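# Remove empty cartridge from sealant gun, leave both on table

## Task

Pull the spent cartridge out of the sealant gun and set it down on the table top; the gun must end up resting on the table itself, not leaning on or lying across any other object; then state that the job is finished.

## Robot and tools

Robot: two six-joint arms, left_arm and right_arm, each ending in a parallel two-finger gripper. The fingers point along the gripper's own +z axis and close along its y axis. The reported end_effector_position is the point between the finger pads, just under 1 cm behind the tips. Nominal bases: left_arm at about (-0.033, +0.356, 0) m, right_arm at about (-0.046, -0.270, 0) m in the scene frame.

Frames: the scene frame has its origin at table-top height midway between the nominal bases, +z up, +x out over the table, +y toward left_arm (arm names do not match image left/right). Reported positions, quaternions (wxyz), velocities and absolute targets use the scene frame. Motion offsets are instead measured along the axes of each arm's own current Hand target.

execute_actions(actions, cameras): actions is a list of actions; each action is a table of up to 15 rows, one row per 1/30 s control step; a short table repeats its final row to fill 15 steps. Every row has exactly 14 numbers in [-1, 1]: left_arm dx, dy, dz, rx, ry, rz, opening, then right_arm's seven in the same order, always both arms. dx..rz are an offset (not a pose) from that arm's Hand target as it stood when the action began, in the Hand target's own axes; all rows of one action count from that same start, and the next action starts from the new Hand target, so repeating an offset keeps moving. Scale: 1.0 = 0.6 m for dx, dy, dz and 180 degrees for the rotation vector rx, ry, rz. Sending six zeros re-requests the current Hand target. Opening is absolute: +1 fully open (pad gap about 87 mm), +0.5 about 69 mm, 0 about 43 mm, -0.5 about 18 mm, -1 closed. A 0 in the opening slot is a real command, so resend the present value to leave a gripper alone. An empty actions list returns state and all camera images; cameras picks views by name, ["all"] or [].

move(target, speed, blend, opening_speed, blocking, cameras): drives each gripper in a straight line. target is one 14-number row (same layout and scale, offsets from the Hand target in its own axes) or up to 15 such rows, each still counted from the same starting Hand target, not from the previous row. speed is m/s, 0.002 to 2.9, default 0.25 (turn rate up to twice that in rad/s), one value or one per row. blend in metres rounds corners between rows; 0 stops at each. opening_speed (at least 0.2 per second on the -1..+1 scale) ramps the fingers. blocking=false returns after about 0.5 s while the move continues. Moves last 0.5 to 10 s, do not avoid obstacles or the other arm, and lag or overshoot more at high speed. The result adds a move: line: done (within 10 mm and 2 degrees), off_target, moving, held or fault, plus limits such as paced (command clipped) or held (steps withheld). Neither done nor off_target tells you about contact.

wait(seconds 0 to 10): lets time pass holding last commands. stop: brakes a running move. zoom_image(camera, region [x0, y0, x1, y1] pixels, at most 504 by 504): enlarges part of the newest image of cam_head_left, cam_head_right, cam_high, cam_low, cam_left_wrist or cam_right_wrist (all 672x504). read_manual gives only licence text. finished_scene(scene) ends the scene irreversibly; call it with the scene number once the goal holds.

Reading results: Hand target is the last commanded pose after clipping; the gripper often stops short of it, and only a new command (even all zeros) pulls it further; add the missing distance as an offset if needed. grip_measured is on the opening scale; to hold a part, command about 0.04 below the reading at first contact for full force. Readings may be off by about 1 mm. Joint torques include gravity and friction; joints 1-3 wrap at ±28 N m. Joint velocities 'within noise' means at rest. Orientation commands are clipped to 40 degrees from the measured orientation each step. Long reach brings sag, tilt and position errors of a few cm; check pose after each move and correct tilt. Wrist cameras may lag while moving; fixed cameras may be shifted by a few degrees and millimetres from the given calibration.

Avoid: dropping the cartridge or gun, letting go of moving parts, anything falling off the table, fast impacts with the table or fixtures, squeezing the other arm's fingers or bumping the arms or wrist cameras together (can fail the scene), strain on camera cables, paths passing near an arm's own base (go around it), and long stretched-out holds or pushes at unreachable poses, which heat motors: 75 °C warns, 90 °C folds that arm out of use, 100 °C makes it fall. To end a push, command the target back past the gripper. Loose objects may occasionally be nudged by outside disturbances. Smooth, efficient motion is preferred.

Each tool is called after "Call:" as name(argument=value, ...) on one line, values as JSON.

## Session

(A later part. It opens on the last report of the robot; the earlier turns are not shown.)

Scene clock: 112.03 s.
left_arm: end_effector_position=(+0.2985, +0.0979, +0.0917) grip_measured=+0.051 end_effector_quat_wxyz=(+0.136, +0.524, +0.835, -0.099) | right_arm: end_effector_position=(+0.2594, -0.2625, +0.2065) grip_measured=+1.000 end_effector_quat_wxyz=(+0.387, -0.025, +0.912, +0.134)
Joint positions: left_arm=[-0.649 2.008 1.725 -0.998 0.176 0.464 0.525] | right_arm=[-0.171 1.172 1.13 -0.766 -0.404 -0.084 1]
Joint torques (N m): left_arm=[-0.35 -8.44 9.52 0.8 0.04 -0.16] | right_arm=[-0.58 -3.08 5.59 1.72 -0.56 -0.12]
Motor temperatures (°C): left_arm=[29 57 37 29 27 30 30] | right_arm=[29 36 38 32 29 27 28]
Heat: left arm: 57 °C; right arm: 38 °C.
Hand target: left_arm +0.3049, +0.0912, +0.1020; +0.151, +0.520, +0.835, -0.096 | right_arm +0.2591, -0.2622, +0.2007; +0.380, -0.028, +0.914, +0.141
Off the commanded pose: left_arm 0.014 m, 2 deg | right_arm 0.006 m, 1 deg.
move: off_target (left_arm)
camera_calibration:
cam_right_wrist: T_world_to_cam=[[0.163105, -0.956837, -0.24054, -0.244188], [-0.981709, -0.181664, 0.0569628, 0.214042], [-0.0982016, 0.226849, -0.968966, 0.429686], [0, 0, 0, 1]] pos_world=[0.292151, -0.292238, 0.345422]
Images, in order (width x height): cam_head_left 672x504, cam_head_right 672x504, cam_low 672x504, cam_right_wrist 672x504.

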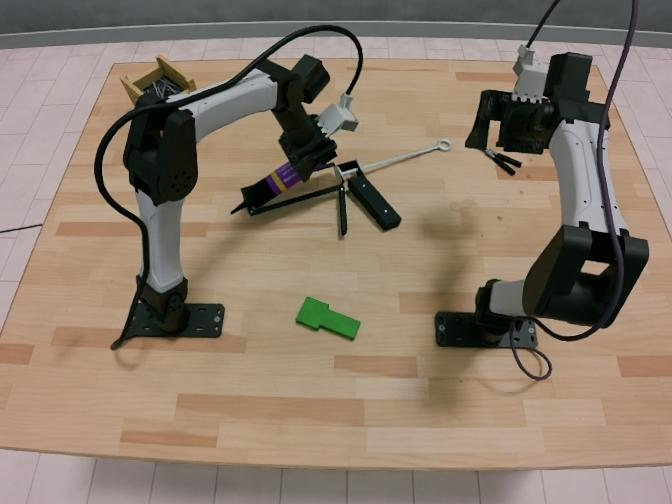

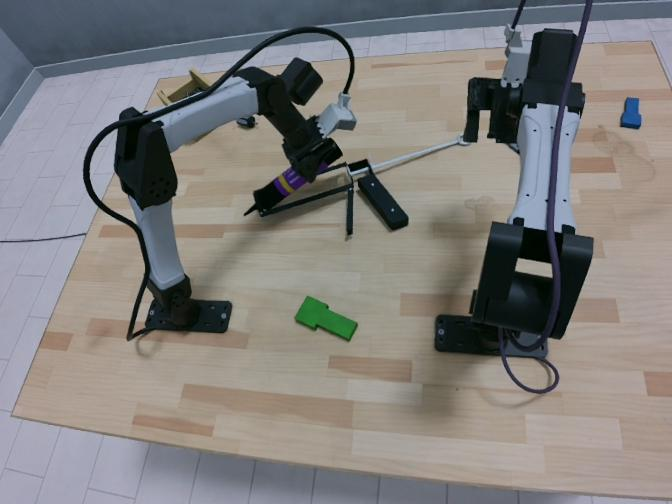

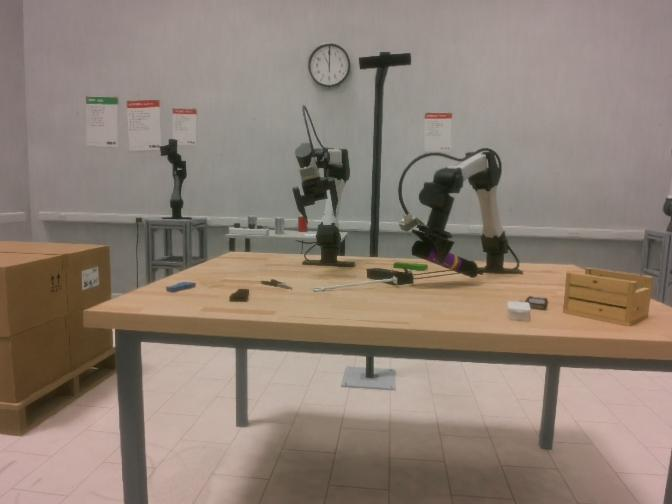

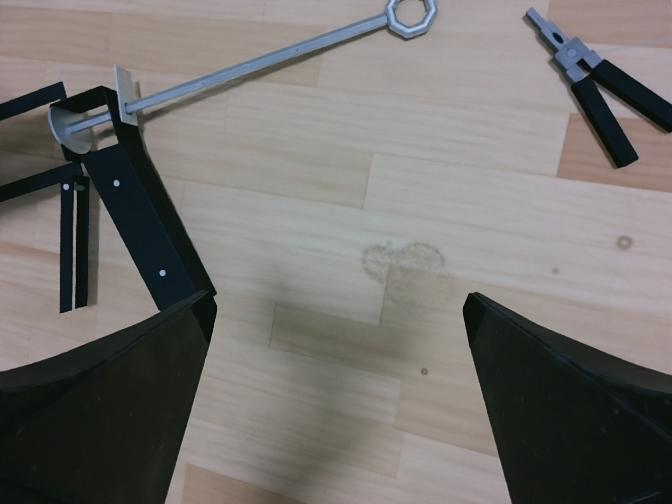

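Call:
move(target=[0,0,0,0,0,0,-0.05,-0.069,-0.023,0.364,0.226,0.168,0.362,0.2], speed=0.3, cameras=["cam_right_wrist"])

Scene clock: 124.57 s.
left_arm: end_effector_position=(+0.2984, +0.0980, +0.0917) grip_measured=+0.051 end_effector_quat_wxyz=(+0.136, +0.524, +0.835, -0.099) | right_arm: end_effector_position=(+0.4414, -0.2203, +0.0839) grip_measured=+0.200 end_effector_quat_wxyz=(+0.038, +0.544, +0.838, +0.022)
Joint positions: left_arm=[-0.649 2.008 1.725 -0.999 0.176 0.464 0.525] | right_arm=[0.047 2.577 2.656 -1.562 0.006 1.177 0.6]
Joint torques (N m): left_arm=[-0.36 -8.44 9.55 0.8 0.04 -0.16] | right_arm=[0.38 -13.61 6.97 0.32 -0.17 0.13]
Motor temperatures (°C): left_arm=[29 56 38 29 27 30 30] | right_arm=[29 36 38 32 29 27 28]
Heat: left arm: 56 °C; right arm: 38 °C.
Hand target: left_arm +0.3048, +0.0913, +0.1020; +0.151, +0.520, +0.835, -0.096 | right_arm +0.4407, -0.2169, +0.0799; +0.001, +0.544, +0.839, +0.000
Off the commanded pose: left_arm 0.014 m, 2 deg | right_arm 0.005 m, 5 deg.
joint sent to its limit (right arm) — joint 4 (wrist pitch), lower limit. The joint targets are off in orientation, not in position.
move: off_target (left_arm, right_arm)
camera_calibration:
cam_right_wrist: T_world_to_cam=[[-0.908533, -0.405732, -0.0997492, 0.319634], [-0.339461, 0.577624, 0.742372, 0.233649], [-0.243586, 0.70833, -0.662521, 0.463672], [0, 0, 0, 1]] pos_world=[0.482657, -0.333709, 0.165621]
Images, in order (width x height): cam_right_wrist 672x504.

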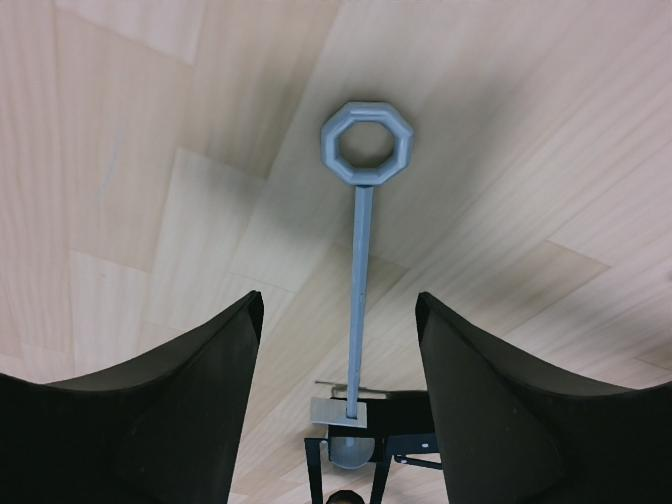

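Call:
move(target=[[0,0,0,0,0,0,-0.05,0.014,-0.0115,0.117,0,0,0,0.2],[0,0,0,0,0,0,-0.05,0.014,-0.0115,0.117,0,0,0,-1]], speed=0.12, opening_speed=1.2, cameras=["cam_right_wrist","cam_left_wrist"])

Scene clock: 134.00 s.
left_arm: end_effector_position=(+0.2979, +0.0974, +0.0917) grip_measured=+0.051 end_effector_quat_wxyz=(+0.136, +0.524, +0.835, -0.099) | right_arm: end_effector_position=(+0.4324, -0.2155, +0.0165) grip_measured=-0.753 end_effector_quat_wxyz=(+0.000, +0.545, +0.839, +0.006)
Joint positions: left_arm=[-0.651 2.008 1.725 -0.999 0.176 0.463 0.525] | right_arm=[0.051 2.567 2.362 -1.358 -0.01 1.182 0.123]
Joint torques (N m): left_arm=[-0.25 -8.43 9.55 0.8 0.04 -0.14] | right_arm=[1.02 -15.35 3.74 0.52 0.04 0.11]
Motor temperatures (°C): left_arm=[29 55 38 29 27 30 30] | right_arm=[29 39 39 31 29 27 28]
Heat: left arm: 55 °C; right arm: 39 °C.
Hand target: left_arm +0.3048, +0.0912, +0.1020; +0.151, +0.521, +0.835, -0.096 | right_arm +0.4310, -0.2120, +0.0096; +0.000, +0.544, +0.839, +0.000
Off the commanded pose: left_arm 0.014 m, 2 deg | right_arm 0.008 m, 1 deg.
move: off_target (left_arm); target 2's new opening was sent with right_arm's hand 0.012 m and 1 deg from that target
camera_calibration:
cam_left_wrist: T_world_to_cam=[[-0.900754, -0.433338, 0.0293225, 0.304837], [-0.364795, 0.791464, 0.490418, 0.0126918], [-0.235724, 0.431049, -0.870994, 0.254425], [0, 0, 0, 1]] pos_world=[0.339187, 0.0123826, 0.20644]
cam_right_wrist: T_world_to_cam=[[-0.913844, -0.404838, -0.0315531, 0.308043], [-0.278038, 0.567196, 0.775232, 0.24847], [-0.295946, 0.717214, -0.630888, 0.437509], [0, 0, 0, 1]] pos_world=[0.480066, -0.330011, 0.0931172]
Images, in order (width x height): cam_left_wrist 672x504, cam_right_wrist 672x504.

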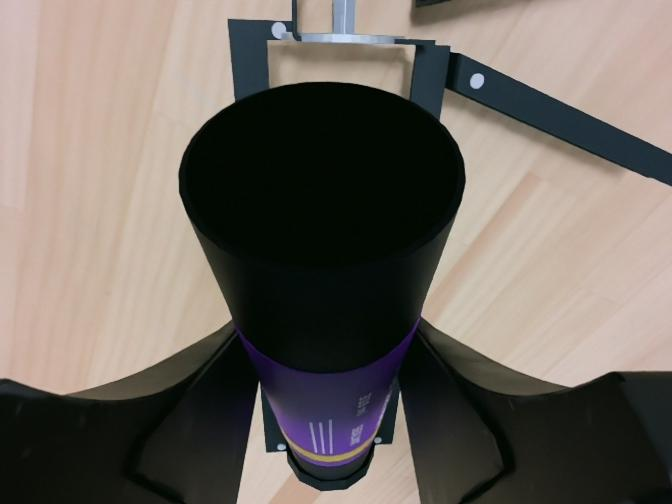

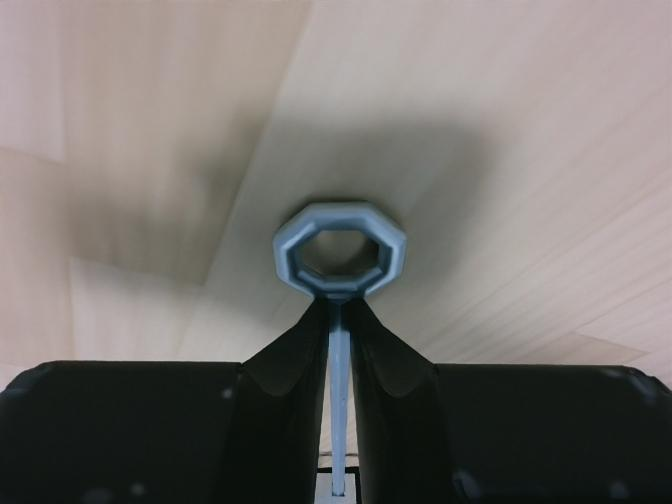

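Call:
move(target=[[-0.08,0,-0.012,0,0,0,-0.1,0,0,0,0,0,0,-1]], speed=0.1, cameras=["cam_left_wrist","cam_low"])

Call:
zoom_image(camera="cam_low", region=[380, 220, 580, 320])

Scene clock: 138.63 s.
left_arm: end_effector_position=(+0.3213, +0.0561, +0.1221) grip_measured=+0.051 end_effector_quat_wxyz=(+0.148, +0.526, +0.832, -0.094) | right_arm: end_effector_position=(+0.4334, -0.2156, +0.0167) grip_measured=-0.753 end_effector_quat_wxyz=(+0.002, +0.545, +0.839, +0.008)
Joint positions: left_arm=[-0.7 2.186 2.114 -1.178 0.149 0.422 0.525] | right_arm=[0.051 2.565 2.36 -1.352 -0.01 1.182 0.123]
Joint torques (N m): left_arm=[0.2 -8.92 8.75 0.75 0.15 -0.15] | right_arm=[1.06 -15.23 3.86 0.48 0.05 0.11]
Heat: left arm: 54 °C; right arm: 41 °C.
Hand target: left_arm +0.3236, +0.0533, +0.1256; +0.151, +0.520, +0.835, -0.096 | right_arm +0.4310, -0.2119, +0.0096; +0.001, +0.544, +0.839, +0.000
Off the commanded pose: left_arm 0.005 m, 1 deg | right_arm 0.008 m, 1 deg.
move: done
camera_calibration:
cam_left_wrist: T_world_to_cam=[[-0.902143, -0.431389, 0.00641273, 0.310275], [-0.376496, 0.794433, 0.476578, 0.0443628], [-0.210685, 0.427527, -0.879109, 0.297339], [0, 0, 0, 1]] pos_world=[0.35926, -0.0285145, 0.238261]
Images, in order (width x height): cam_low 672x504, cam_left_wrist 672x504.

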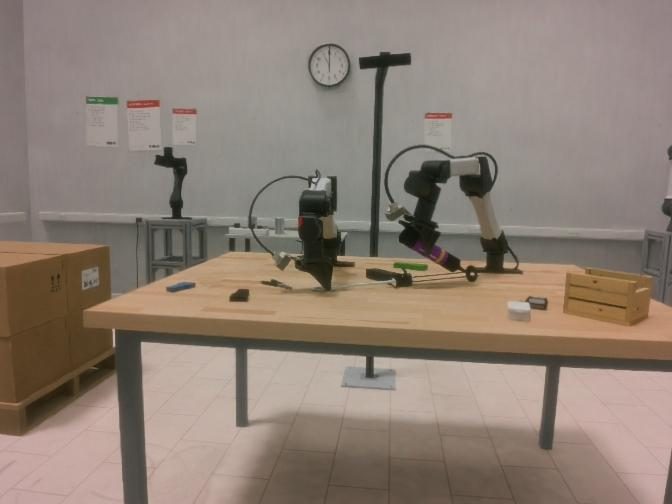

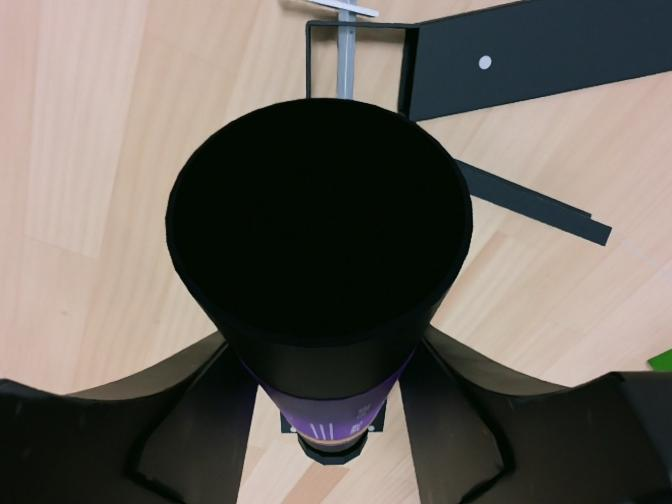

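Scaled by 2.520.

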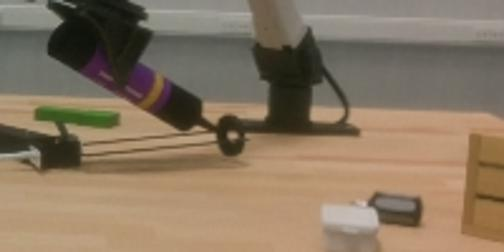

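Call:
move(target=[[-0.115,0,-0.03,0,0,0,-0.1,0,0,0,0,0,0,-1],[-0.151,0,-0.123,0,0,0,-0.1,0,0,0,0,0,0,-1],[0.113,0.216,-0.087,0,0.157,0,-0.1,0,0,0,0,0,0,-1],[0.167,0.216,0.053,0,0.157,0,-0.1,0,0,0,0,0,0,-1]], speed=[0.1,0.15,0.18,0.14], blend=[0.01,0.03,0.02,0], cameras=["cam_left_wrist","cam_low","cam_head_left"])

Call:
zoom_image(camera="cam_low", region=[380, 220, 580, 320])

Scene clock: 148.77 s.
left_arm: end_effector_position=(+0.4025, +0.1813, +0.0572) grip_measured=+0.051 end_effector_quat_wxyz=(+0.010, +0.534, +0.845, +0.038) | right_arm: end_effector_position=(+0.4334, -0.2156, +0.0167) grip_measured=-0.753 end_effector_quat_wxyz=(+0.002, +0.545, +0.839, +0.008)
Joint positions: left_arm=[-0.481 2.616 2.613 -1.541 -0.074 0.665 0.525] | right_arm=[0.051 2.565 2.36 -1.352 -0.01 1.182 0.123]
Joint torques (N m): left_arm=[0.34 -11.47 6.32 0.19 -0.09 0.06] | right_arm=[1.06 -15.23 3.88 0.48 0.05 0.11]
Motor temperatures (°C): left_arm=[29 55 39 29 27 30 30] | right_arm=[29 44 38 31 29 26 29]
Heat: left arm: 55 °C; right arm: 44 °C.
Hand target: left_arm +0.4034, +0.1842, +0.0603; -0.058, +0.528, +0.847, +0.034 | right_arm +0.4310, -0.2119, +0.0096; +0.001, +0.544, +0.839, +0.000
Off the commanded pose: left_arm 0.004 m, 8 deg | right_arm 0.008 m, 1 deg.
elbow stopped short (left arm): the move would have taken joint 3 (elbow) straighter than the controller allows.
joint sent to its limit (left arm) — joint 4 (wrist pitch), lower limit. The joint targets are off in orientation, not in position.
move: off_target (left_arm); blend cut to 0.0299 m at target 2
camera_calibration:
cam_left_wrist: T_world_to_cam=[[-0.899048, -0.432242, -0.0698514, 0.441135], [-0.326369, 0.555209, 0.765001, 0.0130382], [-0.291884, 0.710569, -0.64023, 0.171607], [0, 0, 0, 1]] pos_world=[0.450946, 0.0614996, 0.130708]
Images, in order (width x height): cam_head_left 672x504, cam_low 672x504, cam_left_wrist 672x504.

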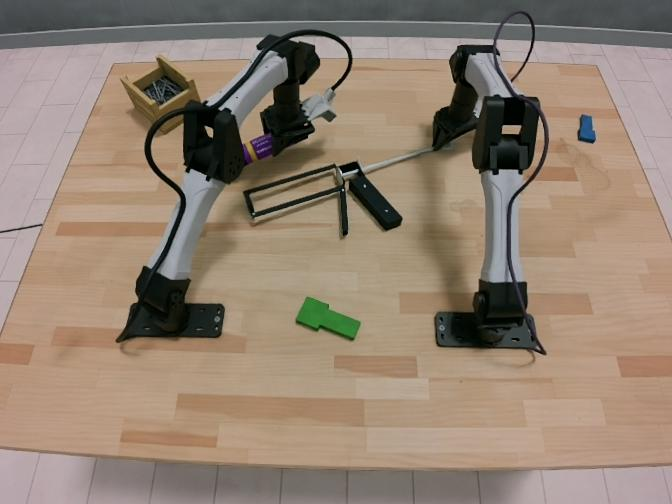

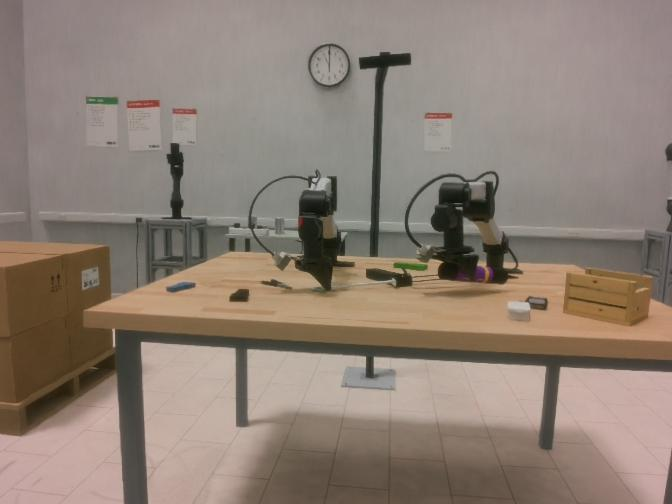

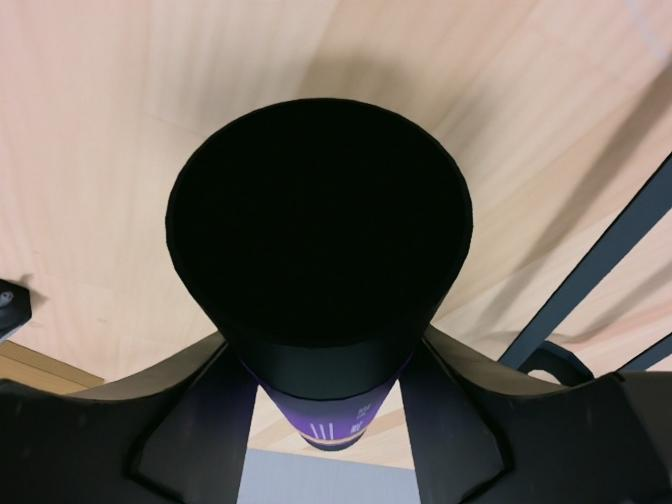

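Scaled by 2.520.

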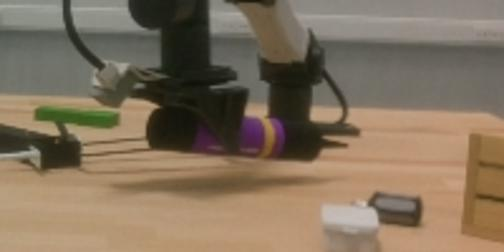

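Call:
move(target=[[-0.008,0,0.046,0,0,0,-0.1,0,0,0,0,0,0,0.1]], speed=0.05, opening_speed=0.8, cameras=["cam_low"])

Call:
zoom_image(camera="cam_low", region=[380, 220, 580, 320])

Scene clock: 152.97 s.
left_arm: end_effector_position=(+0.4009, +0.1821, +0.0316) grip_measured=+0.051 end_effector_quat_wxyz=(-0.015, +0.535, +0.844, +0.036) | right_arm: end_effector_position=(+0.4400, -0.2129, +0.0172) grip_measured=+0.100 end_effector_quat_wxyz=(+0.012, +0.545, +0.838, +0.017)
Joint positions: left_arm=[-0.481 2.68 2.626 -1.541 -0.074 0.665 0.525] | right_arm=[0.054 2.564 2.36 -1.327 -0.014 1.187 0.55]
Joint torques (N m): left_arm=[0.32 -10.63 7.98 0.09 -0.07 -0.01] | right_arm=[0.76 -15.17 4 0.23 0.09 0.06]
Motor temperatures (°C): left_arm=[29 55 39 29 27 30 30] | right_arm=[29 44 38 30 29 26 29]
Heat: left arm: 55 °C; right arm: 44 °C.
Hand target: left_arm +0.4037, +0.1832, +0.0322; -0.058, +0.528, +0.846, +0.034 | right_arm +0.4310, -0.2119, +0.0097; +0.001, +0.544, +0.839, +0.000
Off the commanded pose: left_arm 0.003 m, 5 deg | right_arm 0.012 m, 2 deg.
joint sent to its limit (left arm) — joint 4 (wrist pitch), lower limit. The joint targets are off in orientation, not in position.
move: off_target (left_arm, right_arm)
Images, in order (width x height): cam_low 672x504.

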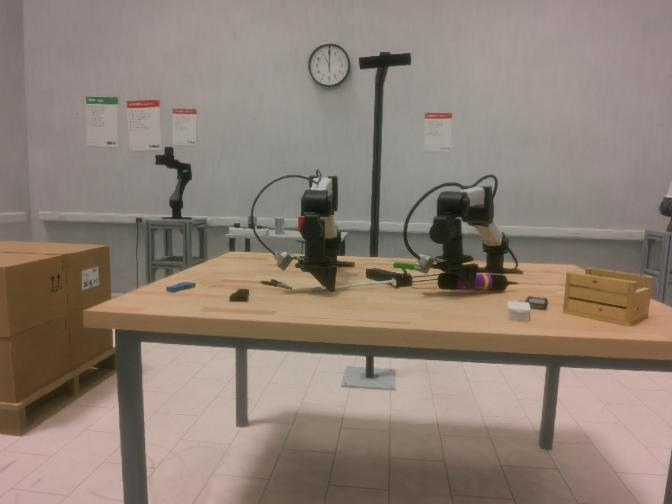

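Scaled by 2.520.

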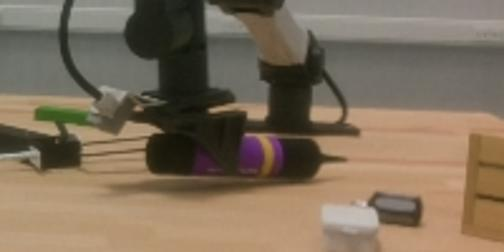

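Call:
move(target=[[-0.003,0,0.018,0,0,0,-0.1,0,0,0,0,0,0,0.1],[-0.003,0,0.018,0,0,0,0.8,0,0,0,0,0,0,0.1],[0.01,0,-0.15,0,0,0,0.8,0,0,-0.1,0,0,0,0.1]], speed=[0.03,0.05,0.15], opening_speed=0.6, cameras=["cam_left_wrist","cam_low","cam_head_left","cam_head_right"])

Call:
zoom_image(camera="cam_low", region=[380, 220, 580, 320])

Scene clock: 162.50 s.
left_arm: end_effector_position=(+0.4090, +0.1780, +0.1023) grip_measured=+0.800 end_effector_quat_wxyz=(+0.063, +0.534, +0.842, +0.050) | right_arm: end_effector_position=(+0.4329, -0.2131, +0.0756) grip_measured=+0.100 end_effector_quat_wxyz=(+0.014, +0.545, +0.838, +0.019)
Joint positions: left_arm=[-0.486 2.534 2.644 -1.546 -0.087 0.668 0.9] | right_arm=[0.054 2.571 2.608 -1.562 -0.014 1.187 0.55]
Joint torques (N m): left_arm=[-0.31 -14.79 4.7 0.47 -0.06 0.13] | right_arm=[0.72 -13.63 6.5 0.22 0.07 0.08]
Motor temperatures (°C): left_arm=[29 56 39 29 27 30 30] | right_arm=[29 47 38 30 29 26 28]
Heat: left arm: 56 °C; right arm: 47 °C.
Hand target: left_arm +0.4067, +0.1779, +0.1221; -0.058, +0.528, +0.847, +0.034 | right_arm +0.4309, -0.2119, +0.0697; +0.001, +0.544, +0.839, +0.000
Off the commanded pose: left_arm 0.020 m, 14 deg | right_arm 0.006 m, 3 deg.
joint sent to its limit (left arm) — joint 4 (wrist pitch), lower limit. The joint targets are off in orientation, not in position.
joint sent to its limit (right arm) — joint 4 (wrist pitch), lower limit. The joint targets still meet the commanded pose.
move: off_target (left_arm, right_arm); target 2's new opening was sent with left_arm's hand 0.004 m and 4 deg from that target
camera_calibration:
cam_left_wrist: T_world_to_cam=[[-0.890977, -0.430048, -0.145665, 0.452729], [-0.397972, 0.585221, 0.706495, 0.0124272], [-0.21858, 0.687441, -0.692566, 0.184166], [0, 0, 0, 1]] pos_world=[0.448572, 0.0608193, 0.184714]
Images, in order (width x height): cam_head_left 672x504, cam_head_right 672x504, cam_low 672x504, cam_left_wrist 672x504.

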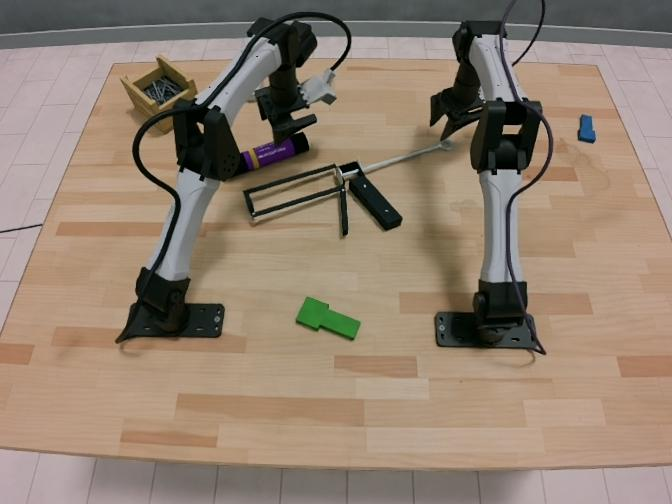

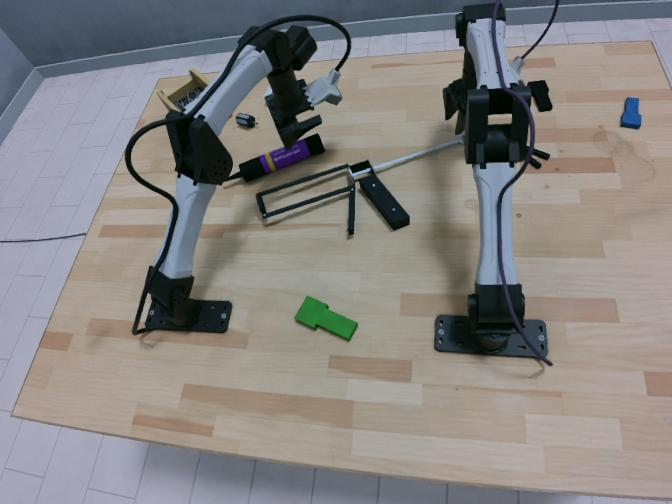

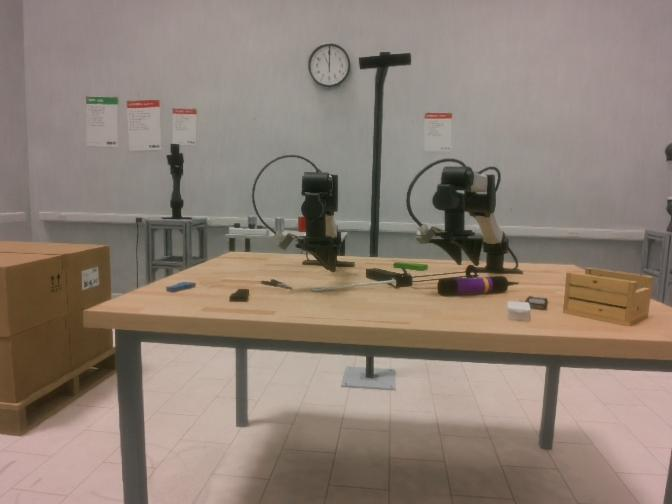

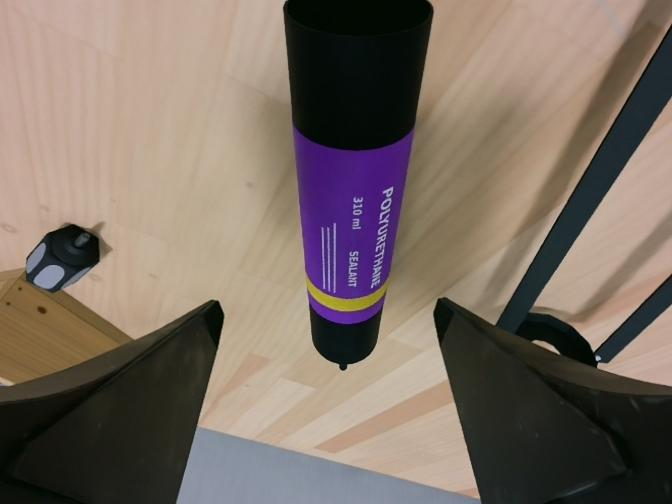

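Scaled by 2.520.

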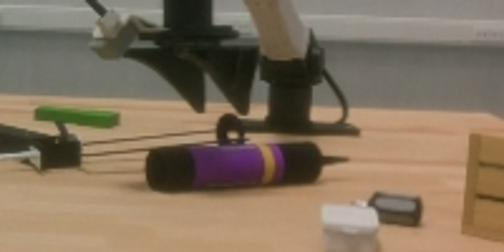

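Done: the cartridge is out and lying on the table, and the gun lies clear of it.

Call:
finished_scene(scene=2)

The scene is finished: the task was done.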